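# Remove the blue snap-on lid from its jar

## Task

Get the blue snap-on lid off the jar it closes, without knocking that jar over. Done when that jar stands upright on the mat with its lid resting away from it, every other jar is still upright, and any jar that was closed is still closed. Tipping the lid off is an allowed approach.

## Robot and tools

ROBOT. Two 6-joint arms, left_arm and right_arm, each with a parallel two-finger gripper, face each other across a table. Scene frame: origin at table centre, +z up, table surface at z = +0.020 m. left_arm's base sits at (-0.021, +0.458, +0.039) m on the +y side; right_arm's base is at (-0.013, -0.454, +0.039) m. Arm names do not correspond to image left or right. All reported hand positions, orientations and velocities are in the scene frame. A gripper's fingers extend along its +x axis and close along its y axis; end_effector_position is the midpoint between the fingers, roughly 3 to 4 cm short of the tips. Only the final 1.5 cm of each finger's inner face is flat.

ROW FORMAT. Every motion command uses rows of 14 numbers, each within [-1, 1], always covering both arms even if one stays still: left_arm waist, shoulder, elbow, wrist pitch, wrist yaw, wrist roll, opening, then the same seven for right_arm. The six joint numbers are offsets, not poses. They count from the Joint targets shown in the latest result, as they stand when the action or move begins, not from the previous row. Sending the same offset again therefore moves the joint further. Scale: 1.0 equals 2.055 rad for waist, shoulder and elbow, and 4.263 rad for the three wrist joints. Stated joint ranges in rad: waist -3.054 to 3.054, shoulder 0.000 to 3.142, elbow 0.000 to 2.356, wrist pitch and wrist yaw -1.571 to 1.571, wrist roll -3.142 to 3.142. The elbow sign is flipped relative to the URDF, both in commands and in readings, so its range in your numbers is -2.356 to 0.000. Asking a joint more than 0.028 rad beyond its range gets the action refused for both arms. The opening number is absolute: +1 is fully open and -1 fully closed, with empty fingers touching near -0.78. Sending 0 for an arm's opening is a real command, so resend the current value to leave a gripper alone. Closing fully from open takes at least about 0.6 s.

TOOLS.
execute_actions(actions, cameras): actions is a list of actions; each action is a table of up to 15 rows, one per 1/30 s control step, and the final row repeats until 15 steps pass. An empty list simply reports state and images. cameras chooses which images come back: omitted, null or ["all"] for every camera, [] for none; valid names are cam_high, cam_low, cam_left_wrist, cam_right_wrist.
move(target, speed, blend, opening_speed, blocking, cameras): target is one 14-number row, or a list of up to 15 rows, all offsets from the same starting Joint targets. Joints follow a synchronized path, so grippers trace curves. speed is in rad/s for whichever joint travels furthest, 0.01 to 7, default 0.5; give one value or one per target. blend (rad) rounds corners between listed targets. opening_speed (at least 0.2 per second on the -1 to +1 scale) ramps the fingers. blocking=false returns after about 0.5 s while the move keeps running. The path ignores obstacles and the other arm. The result adds a move: line such as done, off_target, moving, held or fault, plus limits=held if steps were withheld.
wait(seconds): 0 to 10 s, holding the last command.
stop(): brakes a running move.
zoom_image(camera, region): region [x0, y0, x1, y1] in pixels, top-left origin, at most 504 by 504; images are 672x504.
read_manual(section): licence texts only.
finished_scene(scene): ends the scene permanently; scene is 1 or omitted.

RESULTS. Joint positions and Joint velocities list each arm's six joints in order, then finger-pad gap in metres (0.080 fully open). Joint targets are the base for your next offsets. grip_measured uses the opening scale and may be off by about 2 mm. To grip, command an opening roughly 0.08 below grip_measured at first contact. grip_effort_n is motor effort (negative means closing), not a pad force. Joint torques and External joint torques follow joint order; an outside push toward larger angles lowers the external reading. Lines to note: "joint sent to its limit", "joint command not followed" (clearance check altered targets), blocked (an arm was stopped by an object), MOTOR HOT, TORQUE FAULT, OVER-TEMPERATURE FAULT. Velocities reported as "within noise" mean the arm is still. Each joint target may lead its measured angle by at most 0.368 rad (big three) or 0.763 rad (wrist), and targets implying a gripper jump beyond 70 mm get scaled back, so large motions span several actions.

CAUTIONS. Torque load limits in N m: waist 17.2, shoulder 21.3, elbow 21.3, wrist pitch 5.61, wrist yaw 5.59, wrist roll 5.24; hitting one stops that arm for 10 s. Keep the arms from colliding or gripping each other, which can fail the scene outright. Avoid fast contacts, overshooting targets into objects, dropping things, releasing moving parts, and anything leaving the table. Pressing toward unreachable poses or holding loads at long reach overheats motors. To end a push, command targets back past the measured positions. Loose objects may occasionally get nudged by outside disturbances.

Each tool is called after "Request:" as name([rows], argument=value, ...), one row to a line, values as JSON.

## Session

Request:
execute_actions(actions=[])

Scene clock: 0.00 s.
left_arm: end_effector_position=(-0.0876, +0.1201, +0.3424) grip_measured=+1.000 grip_effort_n=n/a end_effector_quat_wxyz=(+0.464, +0.298, -0.099, -0.829) | right_arm: end_effector_position=(+0.2953, -0.2367, +0.2240) grip_measured=+1.000 grip_effort_n=n/a end_effector_quat_wxyz=(+0.806, +0.191, +0.312, +0.466)
Joint positions: left_arm=[-0.034 1.123 -1.088 -0.41 0.37 0.672 0.08] | right_arm=[-1.239 1.4 -0.757 0.168 -0.777 0.339 0.08]
Joint velocities: within noise
Joint torques (N m): no reading
External joint torques (N m): no reading
Motor temperatures (°C): left_arm=[29 32 31 33 32 43] | right_arm=[34 33 36 40 31 31]
Heat: left arm: hottest wrist roll 43 °C (+0.0 °C/min); right arm: hottest wrist pitch 40 °C (+0.0 °C/min).
Joint targets: left_arm=[-0.034 1.121 -1.090 -0.408 0.370 0.672] | right_arm=[-1.239 1.397 -0.760 0.169 -0.778 0.339]
Tool commands: left_gripper/opening=+1.0 right_gripper/opening=+1.0

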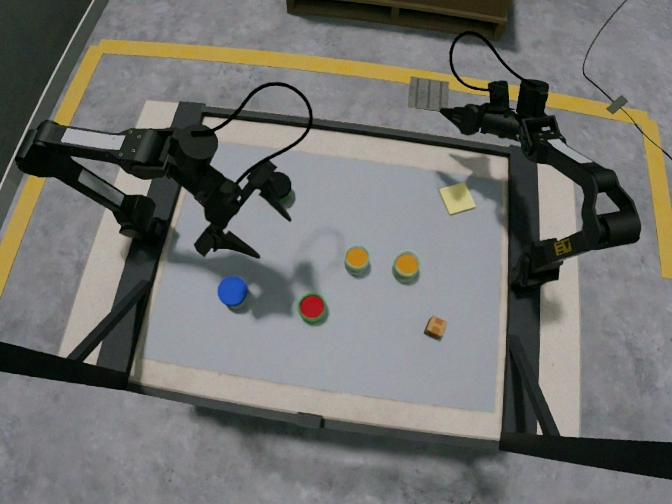

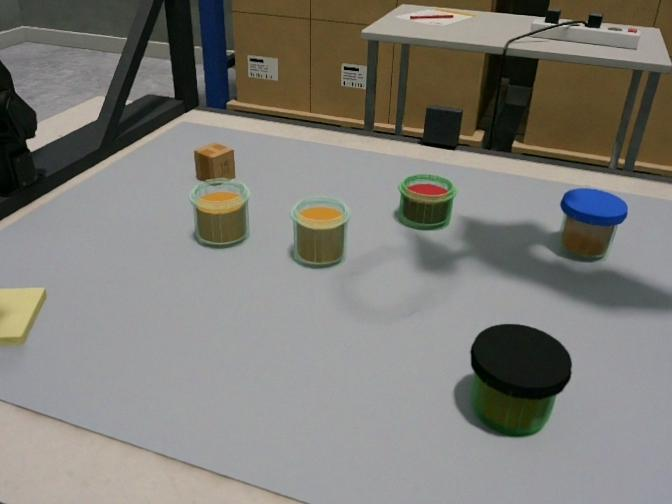

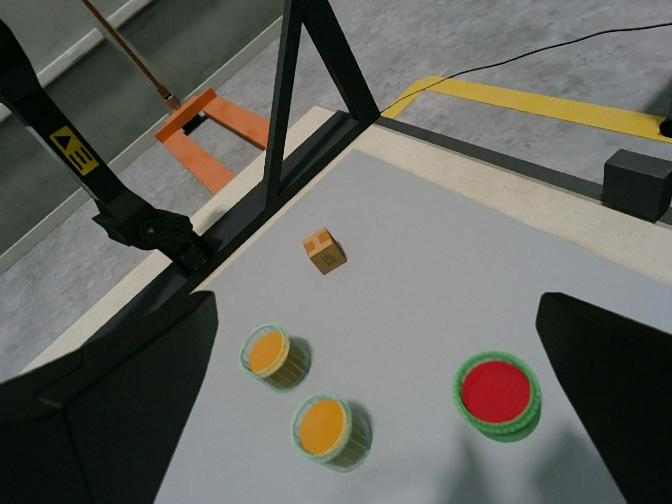

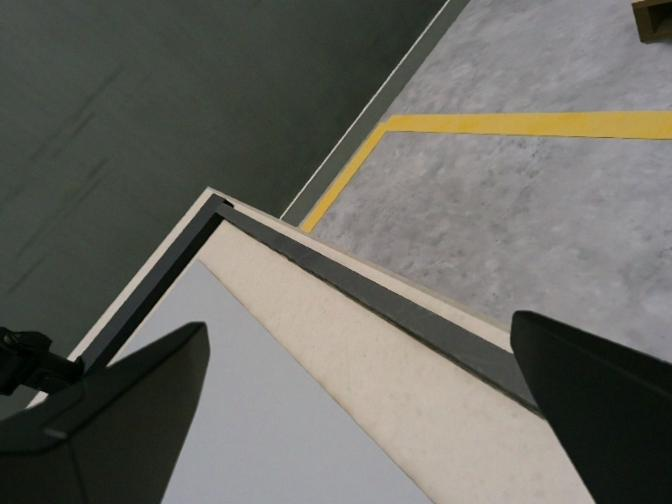

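Request:
zoom_image(camera="cam_low", region=[500, 150, 672, 279])

Request:
zoom_image(camera="cam_high", region=[170, 230, 338, 356])

Scaled by 2.930.

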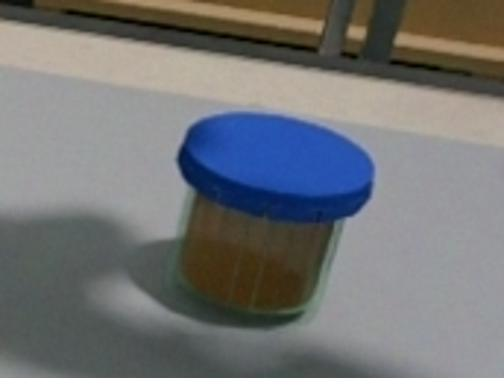

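Scaled by 3.000.

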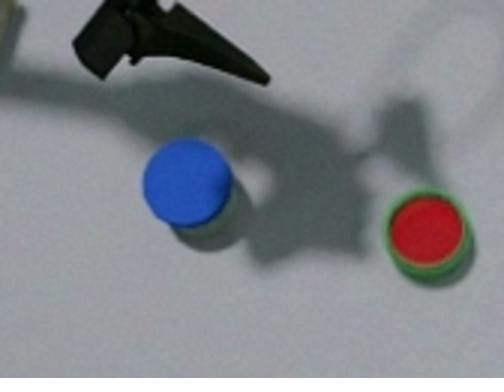

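Request:
move(target=[-0.2735, 0.0486, 0.02696, -0.1428, -0.1432, 0.4494, 1.0, 0.7478, 0.3209, -0.2707, 0.0065, 0.2428, -0.0438, 1.0], speed=0.8)

Scene clock: 19.97 s.
left_arm: end_effector_position=(-0.1376, +0.2225, +0.2101) grip_measured=+1.000 grip_effort_n=0.2 end_effector_quat_wxyz=(-0.371, +0.598, -0.601, -0.380) | right_arm: end_effector_position=(-0.1359, +0.0767, +0.1435) grip_measured=+1.000 grip_effort_n=0.2 end_effector_quat_wxyz=(+0.683, -0.186, +0.186, +0.682)
Joint positions: left_arm=[-0.592 1.216 -1.048 -1.015 -0.238 2.586 0.08] | right_arm=[0.297 2.048 -1.304 0.192 0.255 0.154 0.08]
Joint velocities: within noise
Joint torques (N m): left_arm=[-0.32 -3.51 -5.48 0.9 -0.2 0.07] | right_arm=[-0.03 -8.67 -7.24 1.77 0.14 -0.08]
External joint torques (N m): left_arm=[-0.27 0.04 0.73 0.03 -0.1 0.07] | right_arm=[-0.05 0.85 -1.11 0.23 0.06 -0.08]
Motor temperatures (°C): left_arm=[29 33 35 35 31 43] | right_arm=[34 37 39 42 31 31]
Heat: left arm: hottest wrist roll 43 °C (+0.0 °C/min); right arm: hottest wrist pitch 42 °C (+6.0 °C/min).
Joint targets: left_arm=[-0.596 1.221 -1.034 -1.017 -0.240 2.588] | right_arm=[0.298 2.056 -1.316 0.197 0.257 0.152]
move: done
camera_calibration:
cam_left_wrist: T_world_to_cam=[[0.999861, -0.00865428, -0.0142651, 0.152157], [0.00504233, -0.658259, 0.752774, 0.017283], [-0.0159048, -0.752741, -0.658124, 0.374656], [0, 0, 0, 1]] pos_world=[-0.146264, 0.294713, 0.235731]
cam_right_wrist: T_world_to_cam=[[0.999504, -0.0309725, -0.00573768, 0.145254], [-0.0274187, -0.765798, -0.642497, 0.179279], [0.0155058, 0.642335, -0.766267, 0.139415], [0, 0, 0, 1]] pos_world=[-0.142428, 0.0522388, 0.222849]

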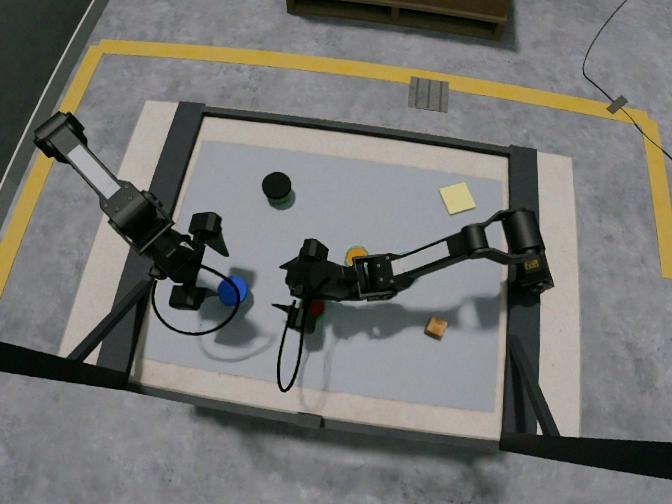

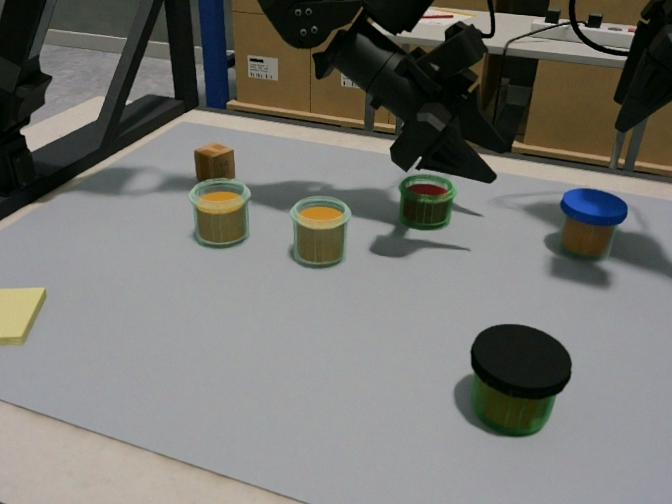

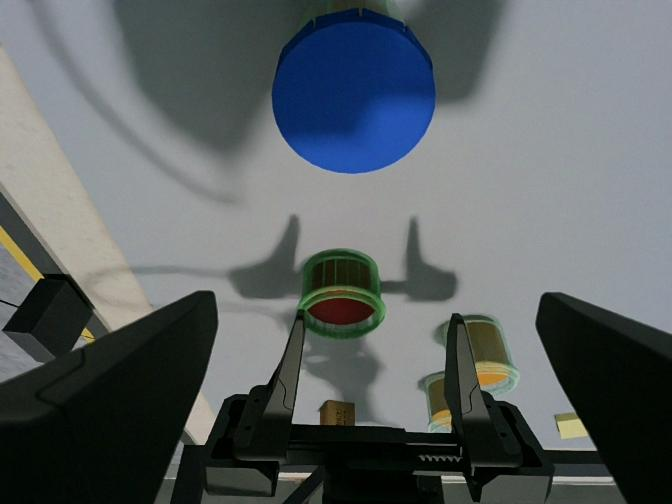

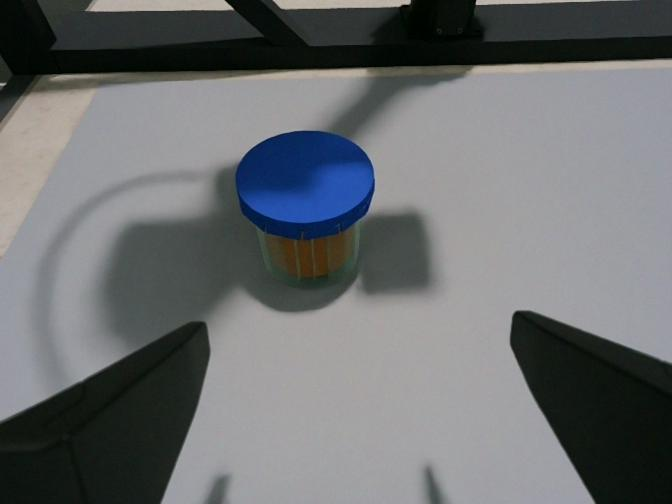

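Request:
zoom_image(camera="cam_right_wrist", region=[200, 110, 410, 310])

Request:
zoom_image(camera="cam_left_wrist", region=[240, 0, 470, 200])

Request:
zoom_image(camera="cam_low", region=[520, 160, 660, 280])

Request:
zoom_image(camera="cam_high", region=[150, 210, 340, 350])

Scaled by 2.400.

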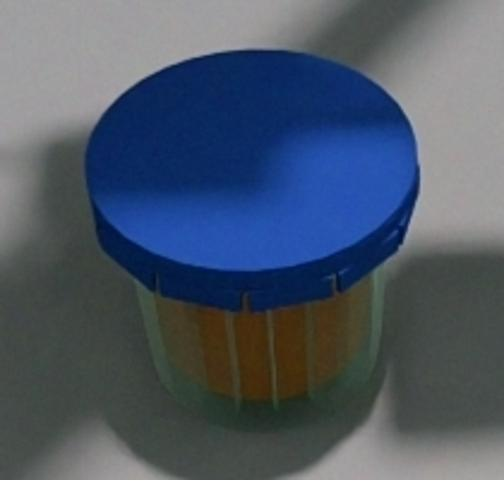

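Scaled by 2.191.

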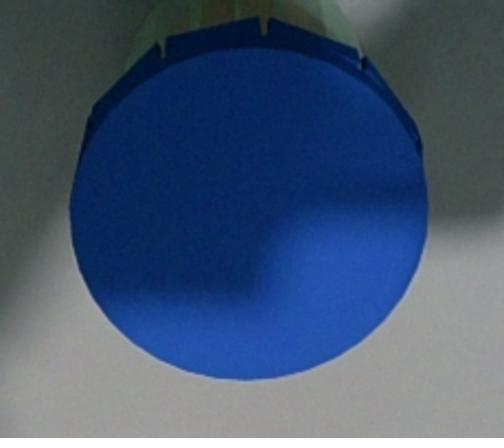

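Scaled by 3.600.

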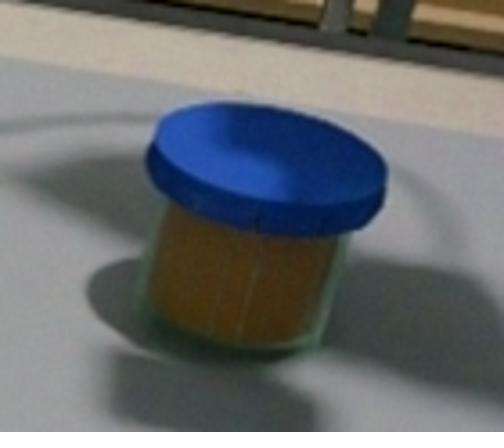

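Scaled by 2.653.

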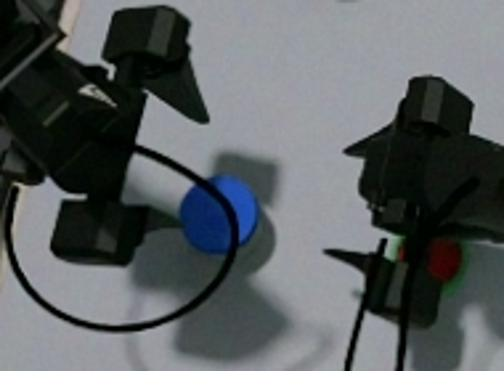

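Request:
zoom_image(camera="cam_low", region=[370, 0, 672, 226])

Scaled by 1.669.

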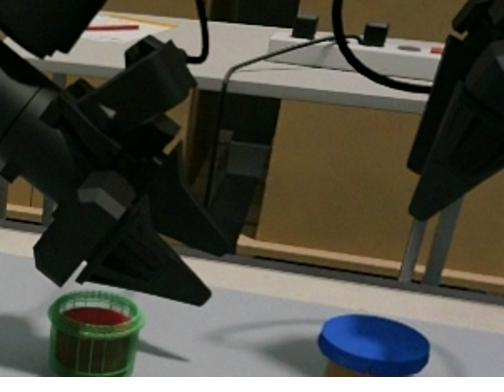

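Request:
move(target=[-0.0868, -0.0797, 0.1284, 0.0461, -0.0408, -0.0292, 1.0, -0.003, 0.1239, -0.1630, -0.0396, -0.0045, 0.0044, 1.0], speed=0.5)

Request:
zoom_image(camera="cam_right_wrist", region=[150, 100, 500, 362])

Scene clock: 33.40 s.
left_arm: end_effector_position=(-0.1430, +0.2471, +0.1799) grip_measured=+1.000 grip_effort_n=0.2 end_effector_quat_wxyz=(-0.325, +0.627, -0.628, -0.327) | right_arm: end_effector_position=(-0.1524, +0.1289, +0.1089) grip_measured=+1.000 grip_effort_n=0.2 end_effector_quat_wxyz=(+0.674, -0.215, +0.212, +0.674)
Joint positions: left_arm=[-0.771 1.064 -0.785 -0.824 -0.411 2.467 0.08] | right_arm=[0.295 2.302 -1.639 0.029 0.241 0.167 0.08]
Joint velocities: within noise
Joint torques (N m): left_arm=[-0.29 -3.82 -5.45 1.41 -0.3 -0.1] | right_arm=[-0.18 -10.27 -7.32 1.36 -0.08 0.09]
External joint torques (N m): left_arm=[-0.3 -1.21 0.87 0.45 -0.1 -0.09] | right_arm=[-0.1 0.96 -1.05 -0.13 -0.19 0.09]
Motor temperatures (°C): left_arm=[29 33 35 35 31 43] | right_arm=[33 39 40 43 31 31]
Heat: left arm: hottest wrist roll 43 °C (+0.0 °C/min); right arm: hottest wrist pitch 43 °C (+5.4 °C/min).
Joint targets: left_arm=[-0.775 1.057 -0.770 -0.821 -0.414 2.464] | right_arm=[0.292 2.311 -1.651 0.028 0.238 0.171]
move: done
camera_calibration:
cam_left_wrist: T_world_to_cam=[[0.999911, -0.0133309, -0.00102778, 0.156022], [-0.00617764, -0.5288, 0.848724, 0.00529518], [-0.0118578, -0.848642, -0.528835, 0.374257], [0, 0, 0, 1]] pos_world=[-0.151537, 0.322491, 0.193587]
cam_right_wrist: T_world_to_cam=[[0.999577, -0.0290427, 0.00170278, 0.162045], [-0.0227067, -0.815419, -0.578426, 0.196635], [0.0181875, 0.578142, -0.815733, 0.0936587], [0, 0, 0, 1]] pos_world=[-0.159215, 0.110898, 0.189863]

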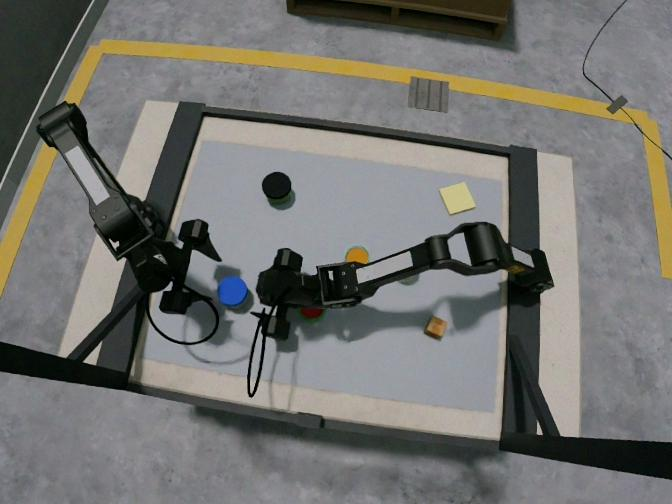

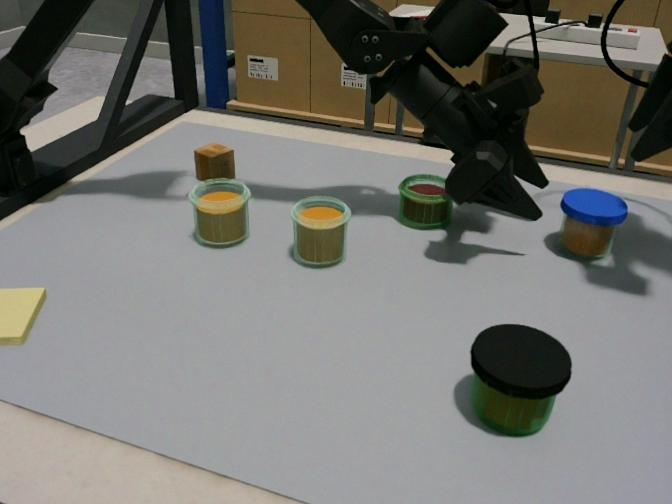

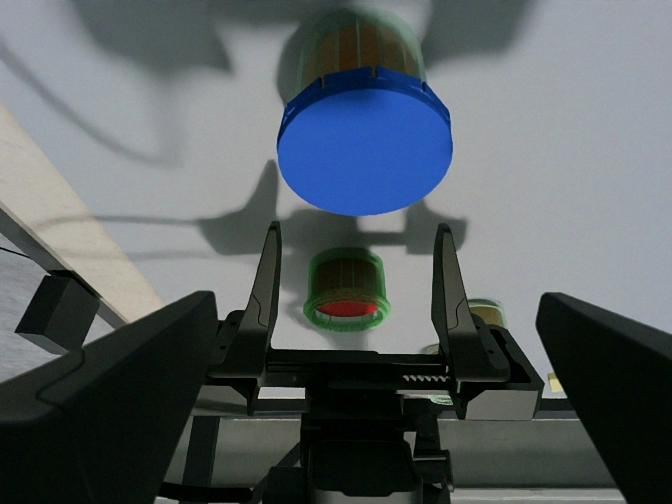

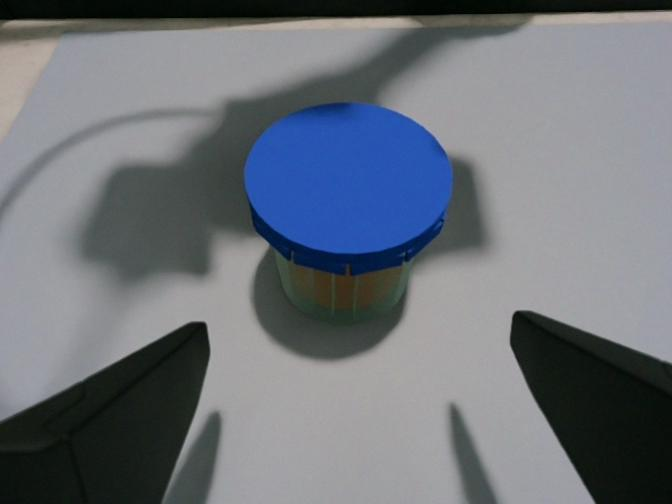

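Scaled by 1.440.

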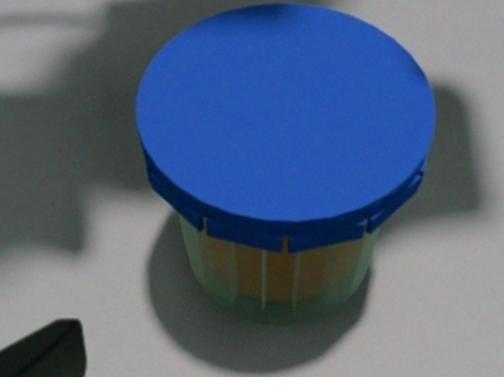

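Request:
move(target=[0, 0, 0, 0, 0, 0, 1.0, -0.00832, 0.07547, -0.09574, -0.00912, -0.00324, -0.00246, 1.0], speed=0.3, cameras=["cam_low", "cam_right_wrist"])

Request:
zoom_image(camera="cam_right_wrist", region=[150, 100, 500, 362])

Request:
zoom_image(camera="cam_low", region=[420, 80, 660, 280])

Scene clock: 38.67 s.
left_arm: end_effector_position=(-0.1429, +0.2471, +0.1799) grip_measured=+1.000 grip_effort_n=-0.7 end_effector_quat_wxyz=(-0.325, +0.627, -0.628, -0.327) | right_arm: end_effector_position=(-0.1531, +0.1626, +0.0898) grip_measured=+1.000 grip_effort_n=0.2 end_effector_quat_wxyz=(+0.675, -0.213, +0.213, +0.674)
Joint positions: left_arm=[-0.771 1.063 -0.784 -0.824 -0.411 2.466 0.08] | right_arm=[0.277 2.456 -1.835 -0.01 0.227 0.162 0.08]
Joint velocities: within noise
Joint torques (N m): left_arm=[-0.33 -3.82 -5.46 1.41 -0.31 -0.09] | right_arm=[-0.12 -11.14 -7.39 1.34 -0.06 -0.07]
External joint torques (N m): left_arm=[-0.33 -1.22 0.9 0.44 -0.11 -0.09] | right_arm=[-0.14 1.01 -1 -0.17 -0.15 -0.07]
Motor temperatures (°C): left_arm=[29 33 35 35 31 42] | right_arm=[33 42 40 43 31 31]
Heat: left arm: hottest wrist roll 42 °C (-1.6 °C/min); right arm: hottest wrist pitch 43 °C (+4.7 °C/min).
Joint targets: left_arm=[-0.775 1.057 -0.770 -0.821 -0.414 2.463] | right_arm=[0.275 2.466 -1.848 -0.011 0.224 0.160]
move: done
camera_calibration:
cam_right_wrist: T_world_to_cam=[[0.999462, -0.0326662, -0.00309219, 0.164788], [-0.0284142, -0.814517, -0.579444, 0.212106], [0.0164096, 0.57922, -0.815006, 0.0580934], [0, 0, 0, 1]] pos_world=[-0.159626, 0.144498, 0.17076]
Images, in order (width x height): cam_low 672x504, cam_right_wrist 672x504.

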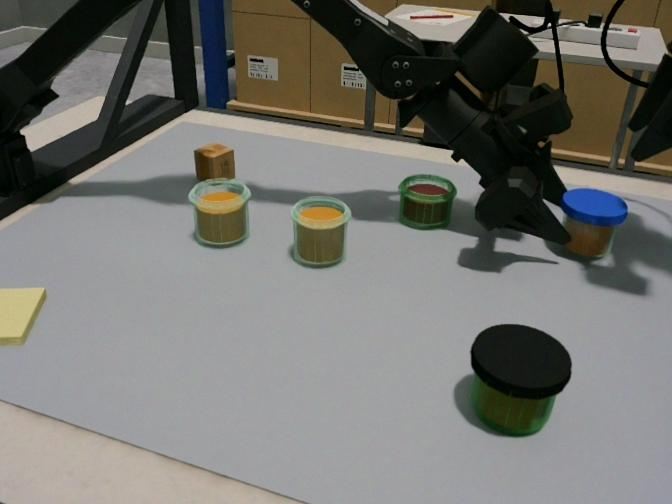

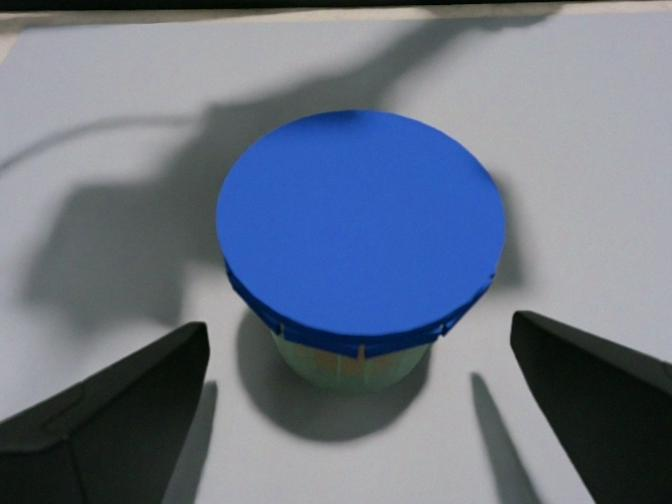

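Scaled by 1.440.

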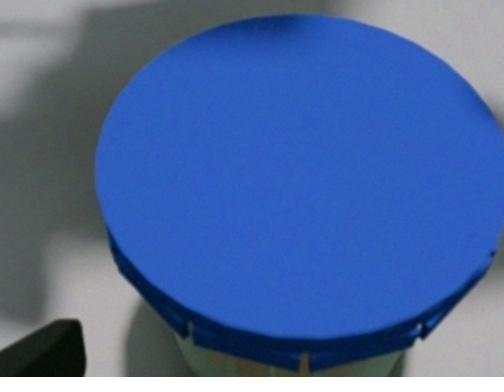

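Scaled by 2.100.

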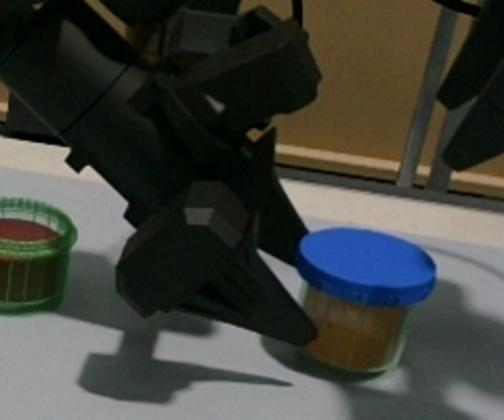

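Request:
move(target=[0, 0, 0, 0, 0, 0, 1.0, -0.0071, 0.05178, -0.06898, -0.00785, -0.0027, -0.00195, 1.0], speed=0.3)

Request:
zoom_image(camera="cam_low", region=[480, 120, 660, 280])

Request:
zoom_image(camera="cam_high", region=[150, 210, 340, 350])

Scene clock: 41.17 s.
left_arm: end_effector_position=(-0.1429, +0.2471, +0.1799) grip_measured=+1.000 grip_effort_n=-0.7 end_effector_quat_wxyz=(-0.325, +0.627, -0.628, -0.327) | right_arm: end_effector_position=(-0.1504, +0.1839, +0.0757) grip_measured=+1.000 grip_effort_n=0.2 end_effector_quat_wxyz=(+0.675, -0.213, +0.213, +0.673)
Joint positions: left_arm=[-0.771 1.063 -0.784 -0.824 -0.411 2.466 0.08] | right_arm=[0.261 2.562 -1.977 -0.043 0.215 0.154 0.08]
Joint velocities: within noise
Joint torques (N m): left_arm=[-0.34 -3.79 -5.49 1.4 -0.3 -0.09] | right_arm=[-0.24 -11.58 -7.49 1.29 -0.05 -0.09]
External joint torques (N m): left_arm=[-0.34 -1.2 0.79 0.45 -0.09 -0.09] | right_arm=[-0.24 1.1 -1.04 -0.23 -0.13 -0.09]
Motor temperatures (°C): left_arm=[28 33 35 35 31 42] | right_arm=[33 43 40 43 31 31]
Heat: left arm: hottest wrist roll 42 °C (-1.5 °C/min); right arm: hottest shoulder 43 °C (+14.6 °C/min).
Joint targets: left_arm=[-0.775 1.057 -0.770 -0.821 -0.414 2.463] | right_arm=[0.260 2.572 -1.990 -0.044 0.212 0.152]
move: done
camera_calibration:
cam_left_wrist: T_world_to_cam=[[0.999914, -0.0130332, -0.00131297, 0.155983], [-0.00577818, -0.528805, 0.848724, 0.00549537], [-0.0117559, -0.848643, -0.528835, 0.374305], [0, 0, 0, 1]] pos_world=[-0.151538, 0.322591, 0.193486]
cam_right_wrist: T_world_to_cam=[[0.999419, -0.0339032, -0.0036072, 0.162922], [-0.0297159, -0.814307, -0.579673, 0.22122], [0.0167154, 0.579443, -0.814841, 0.034285], [0, 0, 0, 1]] pos_world=[-0.156826, 0.165798, 0.15676]

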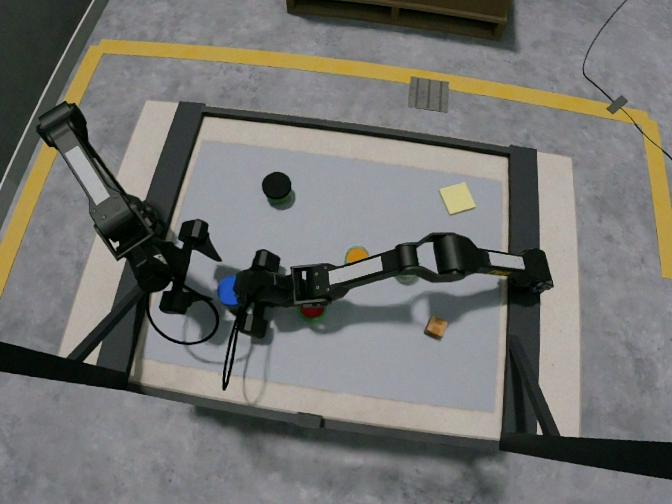

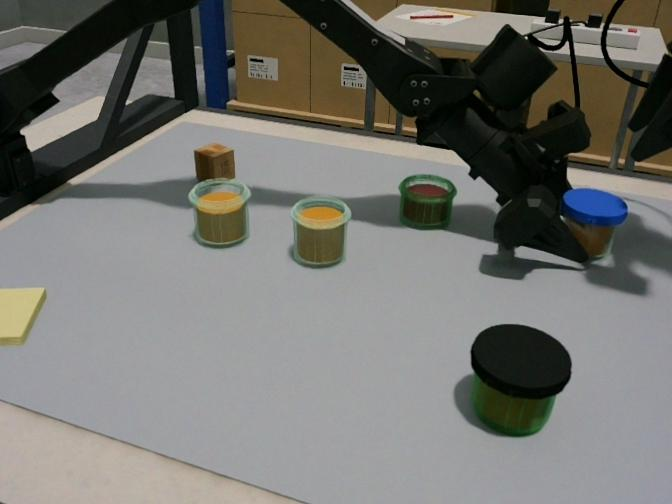

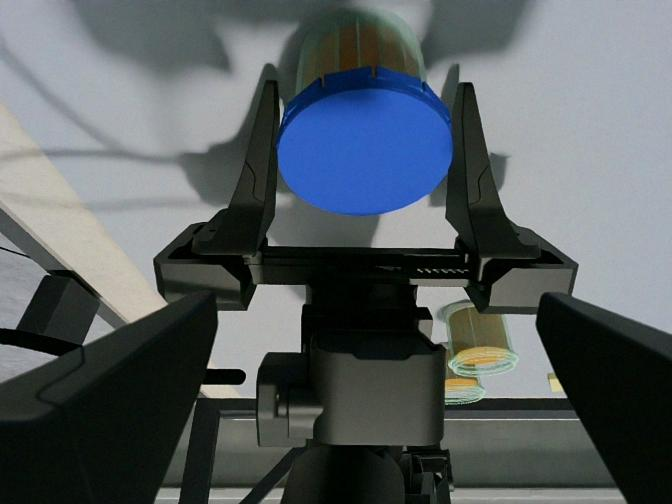

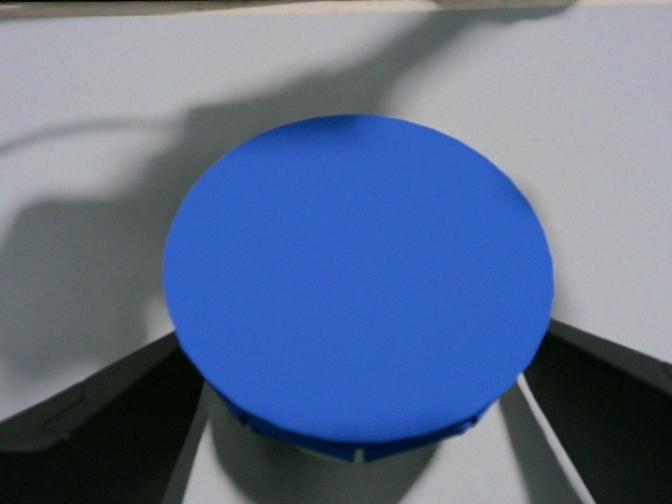

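Scaled by 2.800.

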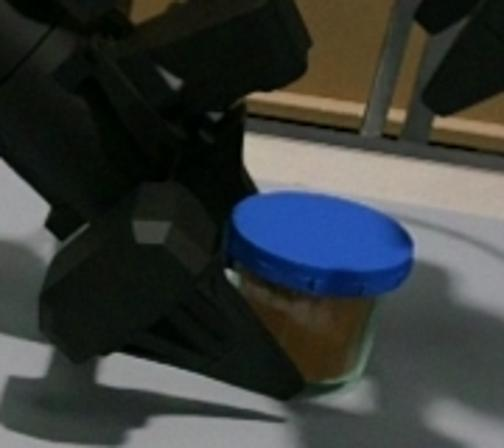

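Scaled by 2.653.

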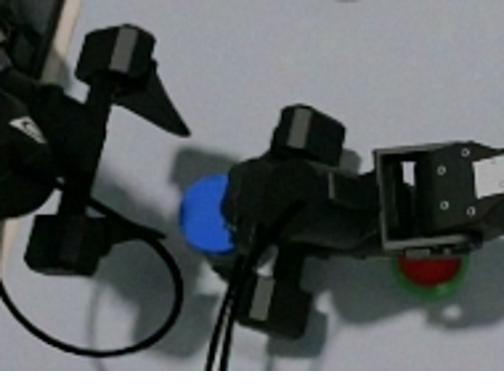

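Request:
move(target=[0, 0, 0, 0, 0, 0, 1.0, 0, 0, 0, 0, 0, 0, 0.28], opening_speed=0.4)

Request:
zoom_image(camera="cam_left_wrist", region=[220, 0, 520, 250])

Scene clock: 44.33 s.
left_arm: end_effector_position=(-0.1429, +0.2471, +0.1799) grip_measured=+1.000 grip_effort_n=-0.2 end_effector_quat_wxyz=(-0.325, +0.627, -0.628, -0.327) | right_arm: end_effector_position=(-0.1525, +0.1835, +0.0757) grip_measured=+0.403 grip_effort_n=-83.5 end_effector_quat_wxyz=(+0.673, -0.213, +0.214, +0.675)
Joint positions: left_arm=[-0.771 1.063 -0.784 -0.824 -0.411 2.466 0.08] | right_arm=[0.264 2.562 -1.978 -0.045 0.211 0.154 0.053]
Joint velocities: within noise
Joint torques (N m): left_arm=[-0.31 -3.77 -5.43 1.4 -0.31 -0.11] | right_arm=[-0.29 -11.51 -7.46 1.44 0.12 -0.09]
External joint torques (N m): left_arm=[-0.32 -1.12 0.93 0.43 -0.11 -0.1] | right_arm=[-0.42 1.32 -0.91 -0.09 0.05 -0.09]
Motor temperatures (°C): left_arm=[28 33 35 36 31 42] | right_arm=[33 45 41 43 31 31]
Heat: left arm: hottest wrist roll 42 °C (-1.4 °C/min); right arm: hottest shoulder 45 °C (+16.2 °C/min). Heating fast: the right arm's shoulder motor: a push or a pull is the cause, and it goes on while you think. Ease it with your next call, before anything else.
Joint targets: left_arm=[-0.775 1.057 -0.770 -0.821 -0.414 2.463] | right_arm=[0.260 2.572 -1.990 -0.044 0.212 0.152]
move: done
camera_calibration:
cam_left_wrist: T_world_to_cam=[[0.999914, -0.0130332, -0.00131297, 0.155983], [-0.00577818, -0.528805, 0.848724, 0.00549537], [-0.0117559, -0.848643, -0.528835, 0.374305], [0, 0, 0, 1]] pos_world=[-0.151538, 0.322591, 0.193486]
cam_right_wrist: T_world_to_cam=[[0.999582, -0.0283306, -0.00574986, 0.164162], [-0.0264342, -0.815264, -0.578486, 0.221413], [0.0117012, 0.578397, -0.815672, 0.0339935], [0, 0, 0, 1]] pos_world=[-0.158639, 0.165499, 0.156756]

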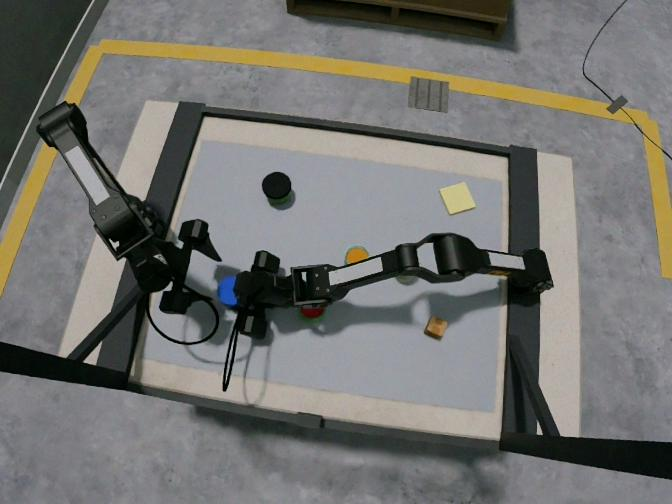

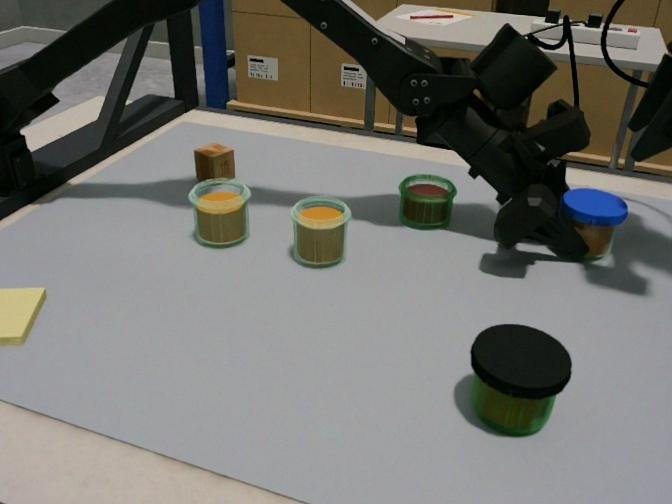

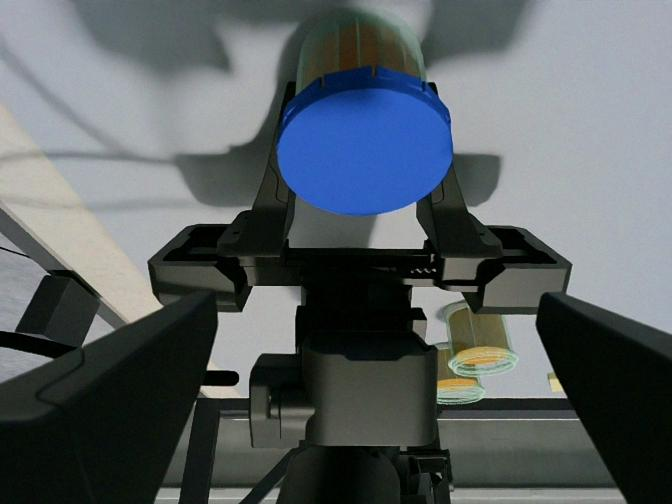

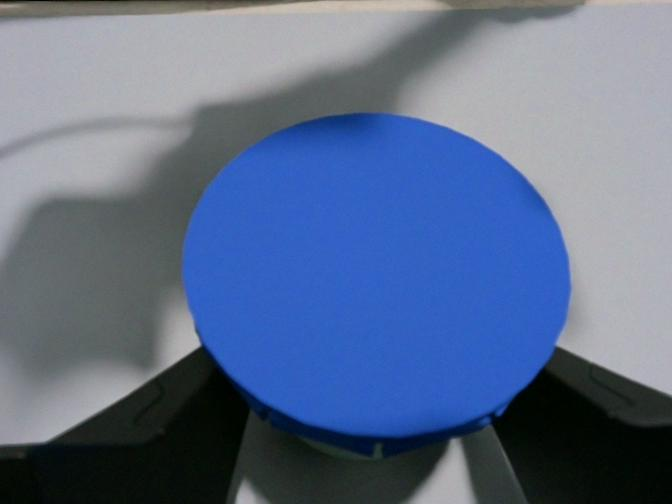

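Scaled by 1.680.

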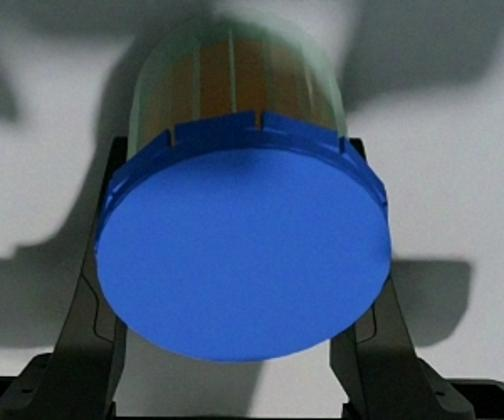

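Request:
move(target=[0.02061, 0.0426, 0.07115, 0.05855, 0.00452, 0.00954, 1.0, 0, 0, 0, 0, 0, 0, 0.28], speed=0.4)

Request:
zoom_image(camera="cam_low", region=[470, 60, 672, 280])

Request:
zoom_image(camera="cam_high", region=[150, 210, 340, 350])

Scene clock: 48.37 s.
left_arm: end_effector_position=(-0.1468, +0.2332, +0.1354) grip_measured=+1.000 grip_effort_n=-0.7 end_effector_quat_wxyz=(-0.320, +0.628, -0.631, -0.325) | right_arm: end_effector_position=(-0.1525, +0.1835, +0.0757) grip_measured=+0.403 grip_effort_n=-83.5 end_effector_quat_wxyz=(+0.673, -0.213, +0.214, +0.675)
Joint positions: left_arm=[-0.736 1.14 -0.638 -0.575 -0.398 2.502 0.08] | right_arm=[0.264 2.562 -1.978 -0.045 0.211 0.154 0.053]
Joint velocities: within noise
Joint torques (N m): left_arm=[0.32 -2.99 -5.35 1.47 -0.09 0.06] | right_arm=[-0.26 -11.61 -7.38 1.45 0.16 -0.11]
External joint torques (N m): left_arm=[0.34 -0.01 0.76 0.49 0.1 0.06] | right_arm=[-0.3 1.04 -0.95 -0.05 0.08 -0.11]
Motor temperatures (°C): left_arm=[28 33 35 36 31 42] | right_arm=[33 47 41 44 31 31]
Heat: left arm: hottest wrist roll 42 °C (-1.2 °C/min); right arm: hottest shoulder 47 °C (+17.4 °C/min). Heating fast: the right arm's shoulder motor: a push or a pull is the cause, and it goes on while you think. Ease it with your next call, before anything else.
Joint targets: left_arm=[-0.732 1.144 -0.624 -0.571 -0.395 2.504] | right_arm=[0.260 2.572 -1.990 -0.044 0.212 0.152]
move: done
camera_calibration:
cam_left_wrist: T_world_to_cam=[[0.999889, -0.0132314, -0.00679115, 0.160327], [-0.00106328, -0.519056, 0.854739, 0.0334325], [-0.0148344, -0.854638, -0.519013, 0.338491], [0, 0, 0, 1]] pos_world=[-0.155252, 0.308762, 0.148194]
cam_right_wrist: T_world_to_cam=[[0.999582, -0.0283306, -0.00574986, 0.164162], [-0.0264342, -0.815264, -0.578486, 0.221413], [0.0117012, 0.578397, -0.815672, 0.0339935], [0, 0, 0, 1]] pos_world=[-0.158639, 0.165499, 0.156756]

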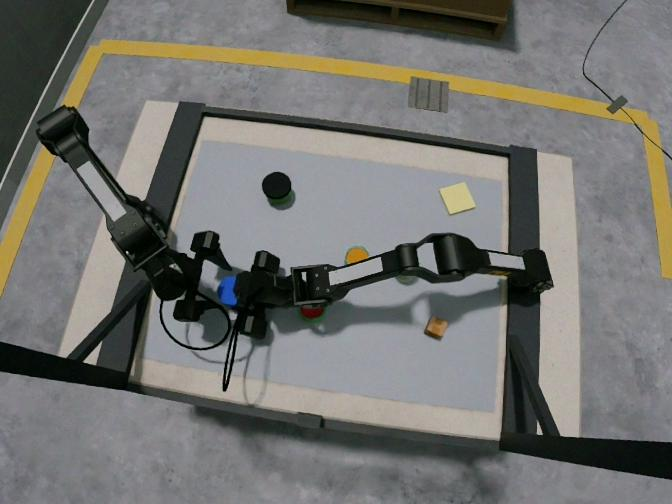

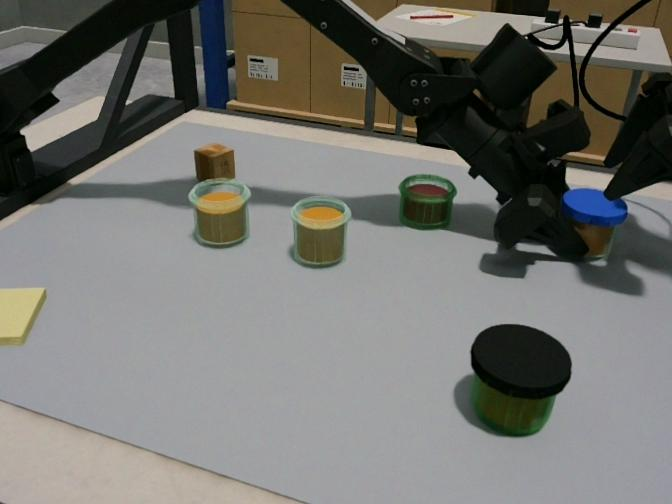

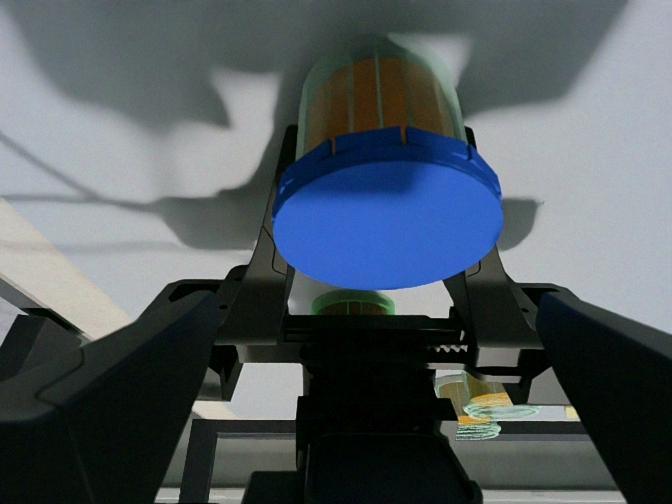

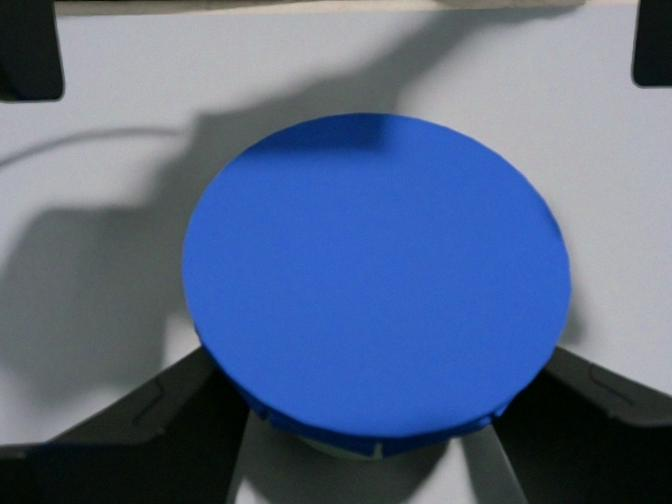

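Scaled by 2.291.

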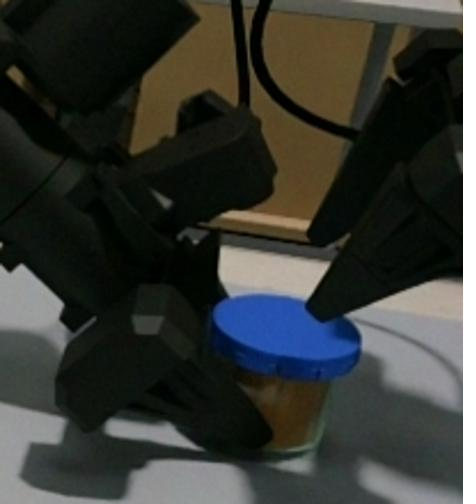

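Scaled by 2.653.

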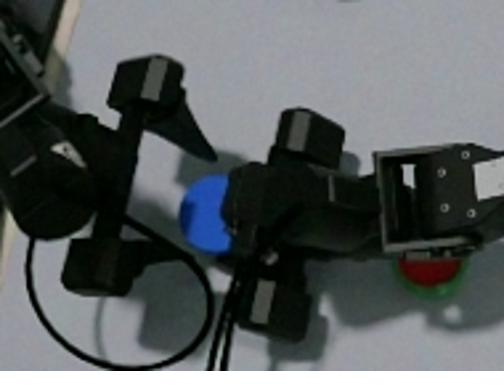

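Request:
move(target=[0.01173, 0.02584, 0.04696, 0.03702, 0.0027, 0.00551, 1.0, 0, 0, 0, 0, 0, 0, 0.28], speed=0.25)

Request:
zoom_image(camera="cam_low", region=[470, 60, 672, 280])

Request:
zoom_image(camera="cam_right_wrist", region=[100, 0, 600, 500])

Scene clock: 50.60 s.
left_arm: end_effector_position=(-0.1440, +0.2297, +0.1055) grip_measured=+1.000 grip_effort_n=0.2 end_effector_quat_wxyz=(-0.320, +0.627, -0.631, -0.325) | right_arm: end_effector_position=(-0.1525, +0.1835, +0.0757) grip_measured=+0.403 grip_effort_n=-83.5 end_effector_quat_wxyz=(+0.673, -0.213, +0.214, +0.675)
Joint positions: left_arm=[-0.712 1.193 -0.541 -0.417 -0.387 2.526 0.08] | right_arm=[0.264 2.562 -1.978 -0.045 0.211 0.154 0.053]
Joint velocities: within noise
Joint torques (N m): left_arm=[0.35 -2.99 -5.11 1.46 -0.08 0.06] | right_arm=[-0.27 -11.57 -7.43 1.44 0.13 -0.08]
External joint torques (N m): left_arm=[0.34 0.18 0.87 0.44 0.11 0.06] | right_arm=[-0.26 0.91 -1.08 -0.05 0.04 -0.08]
Motor temperatures (°C): left_arm=[28 33 35 36 31 42] | right_arm=[33 49 41 44 31 31]
Heat: left arm: hottest wrist roll 42 °C (-1.2 °C/min); right arm: hottest shoulder 49 °C (+19.0 °C/min). Heating fast: the right arm's shoulder motor: a push or a pull is the cause, and it goes on while you think. Ease it with your next call, before anything else.
Joint targets: left_arm=[-0.708 1.198 -0.527 -0.413 -0.384 2.528] | right_arm=[0.260 2.572 -1.990 -0.044 0.212 0.152]
move: done
camera_calibration:
cam_left_wrist: T_world_to_cam=[[0.999882, -0.0141455, -0.00606587, 0.157469], [-0.00216232, -0.519307, 0.854585, 0.0571024], [-0.0152386, -0.854471, -0.519276, 0.319942], [0, 0, 0, 1]] pos_world=[-0.152451, 0.305262, 0.118294]
cam_right_wrist: T_world_to_cam=[[0.999582, -0.0283306, -0.00574986, 0.164162], [-0.0264342, -0.815264, -0.578486, 0.221413], [0.0117012, 0.578397, -0.815672, 0.0339935], [0, 0, 0, 1]] pos_world=[-0.158639, 0.165499, 0.156756]

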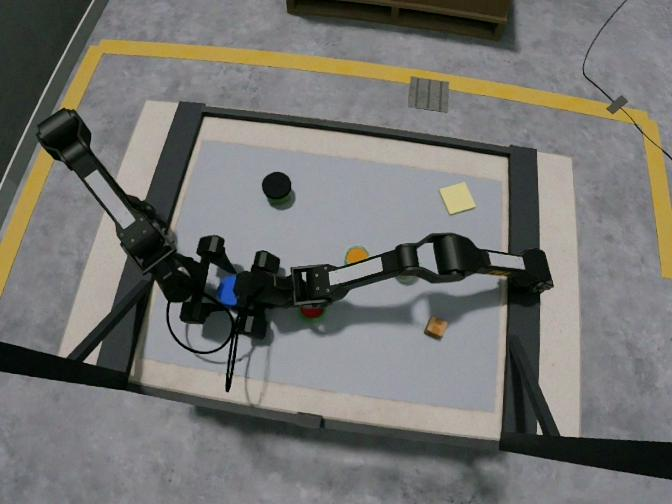

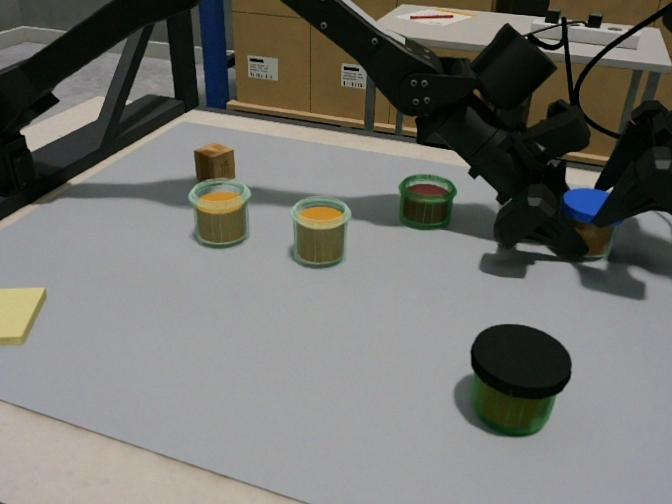

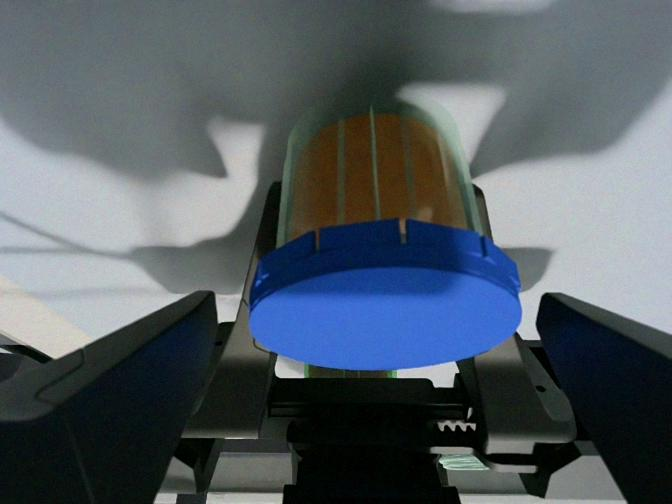

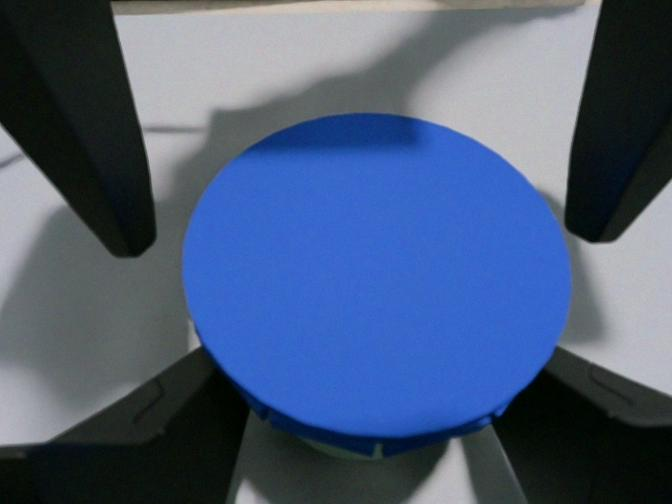

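Scaled by 2.291.

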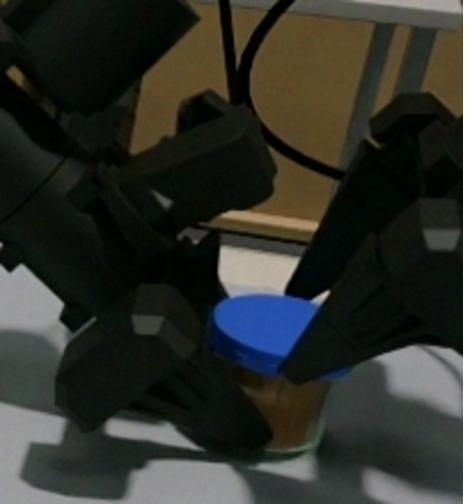

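Scaled by 1.008.

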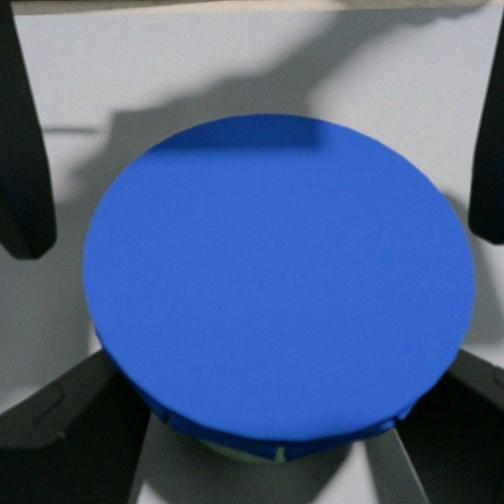

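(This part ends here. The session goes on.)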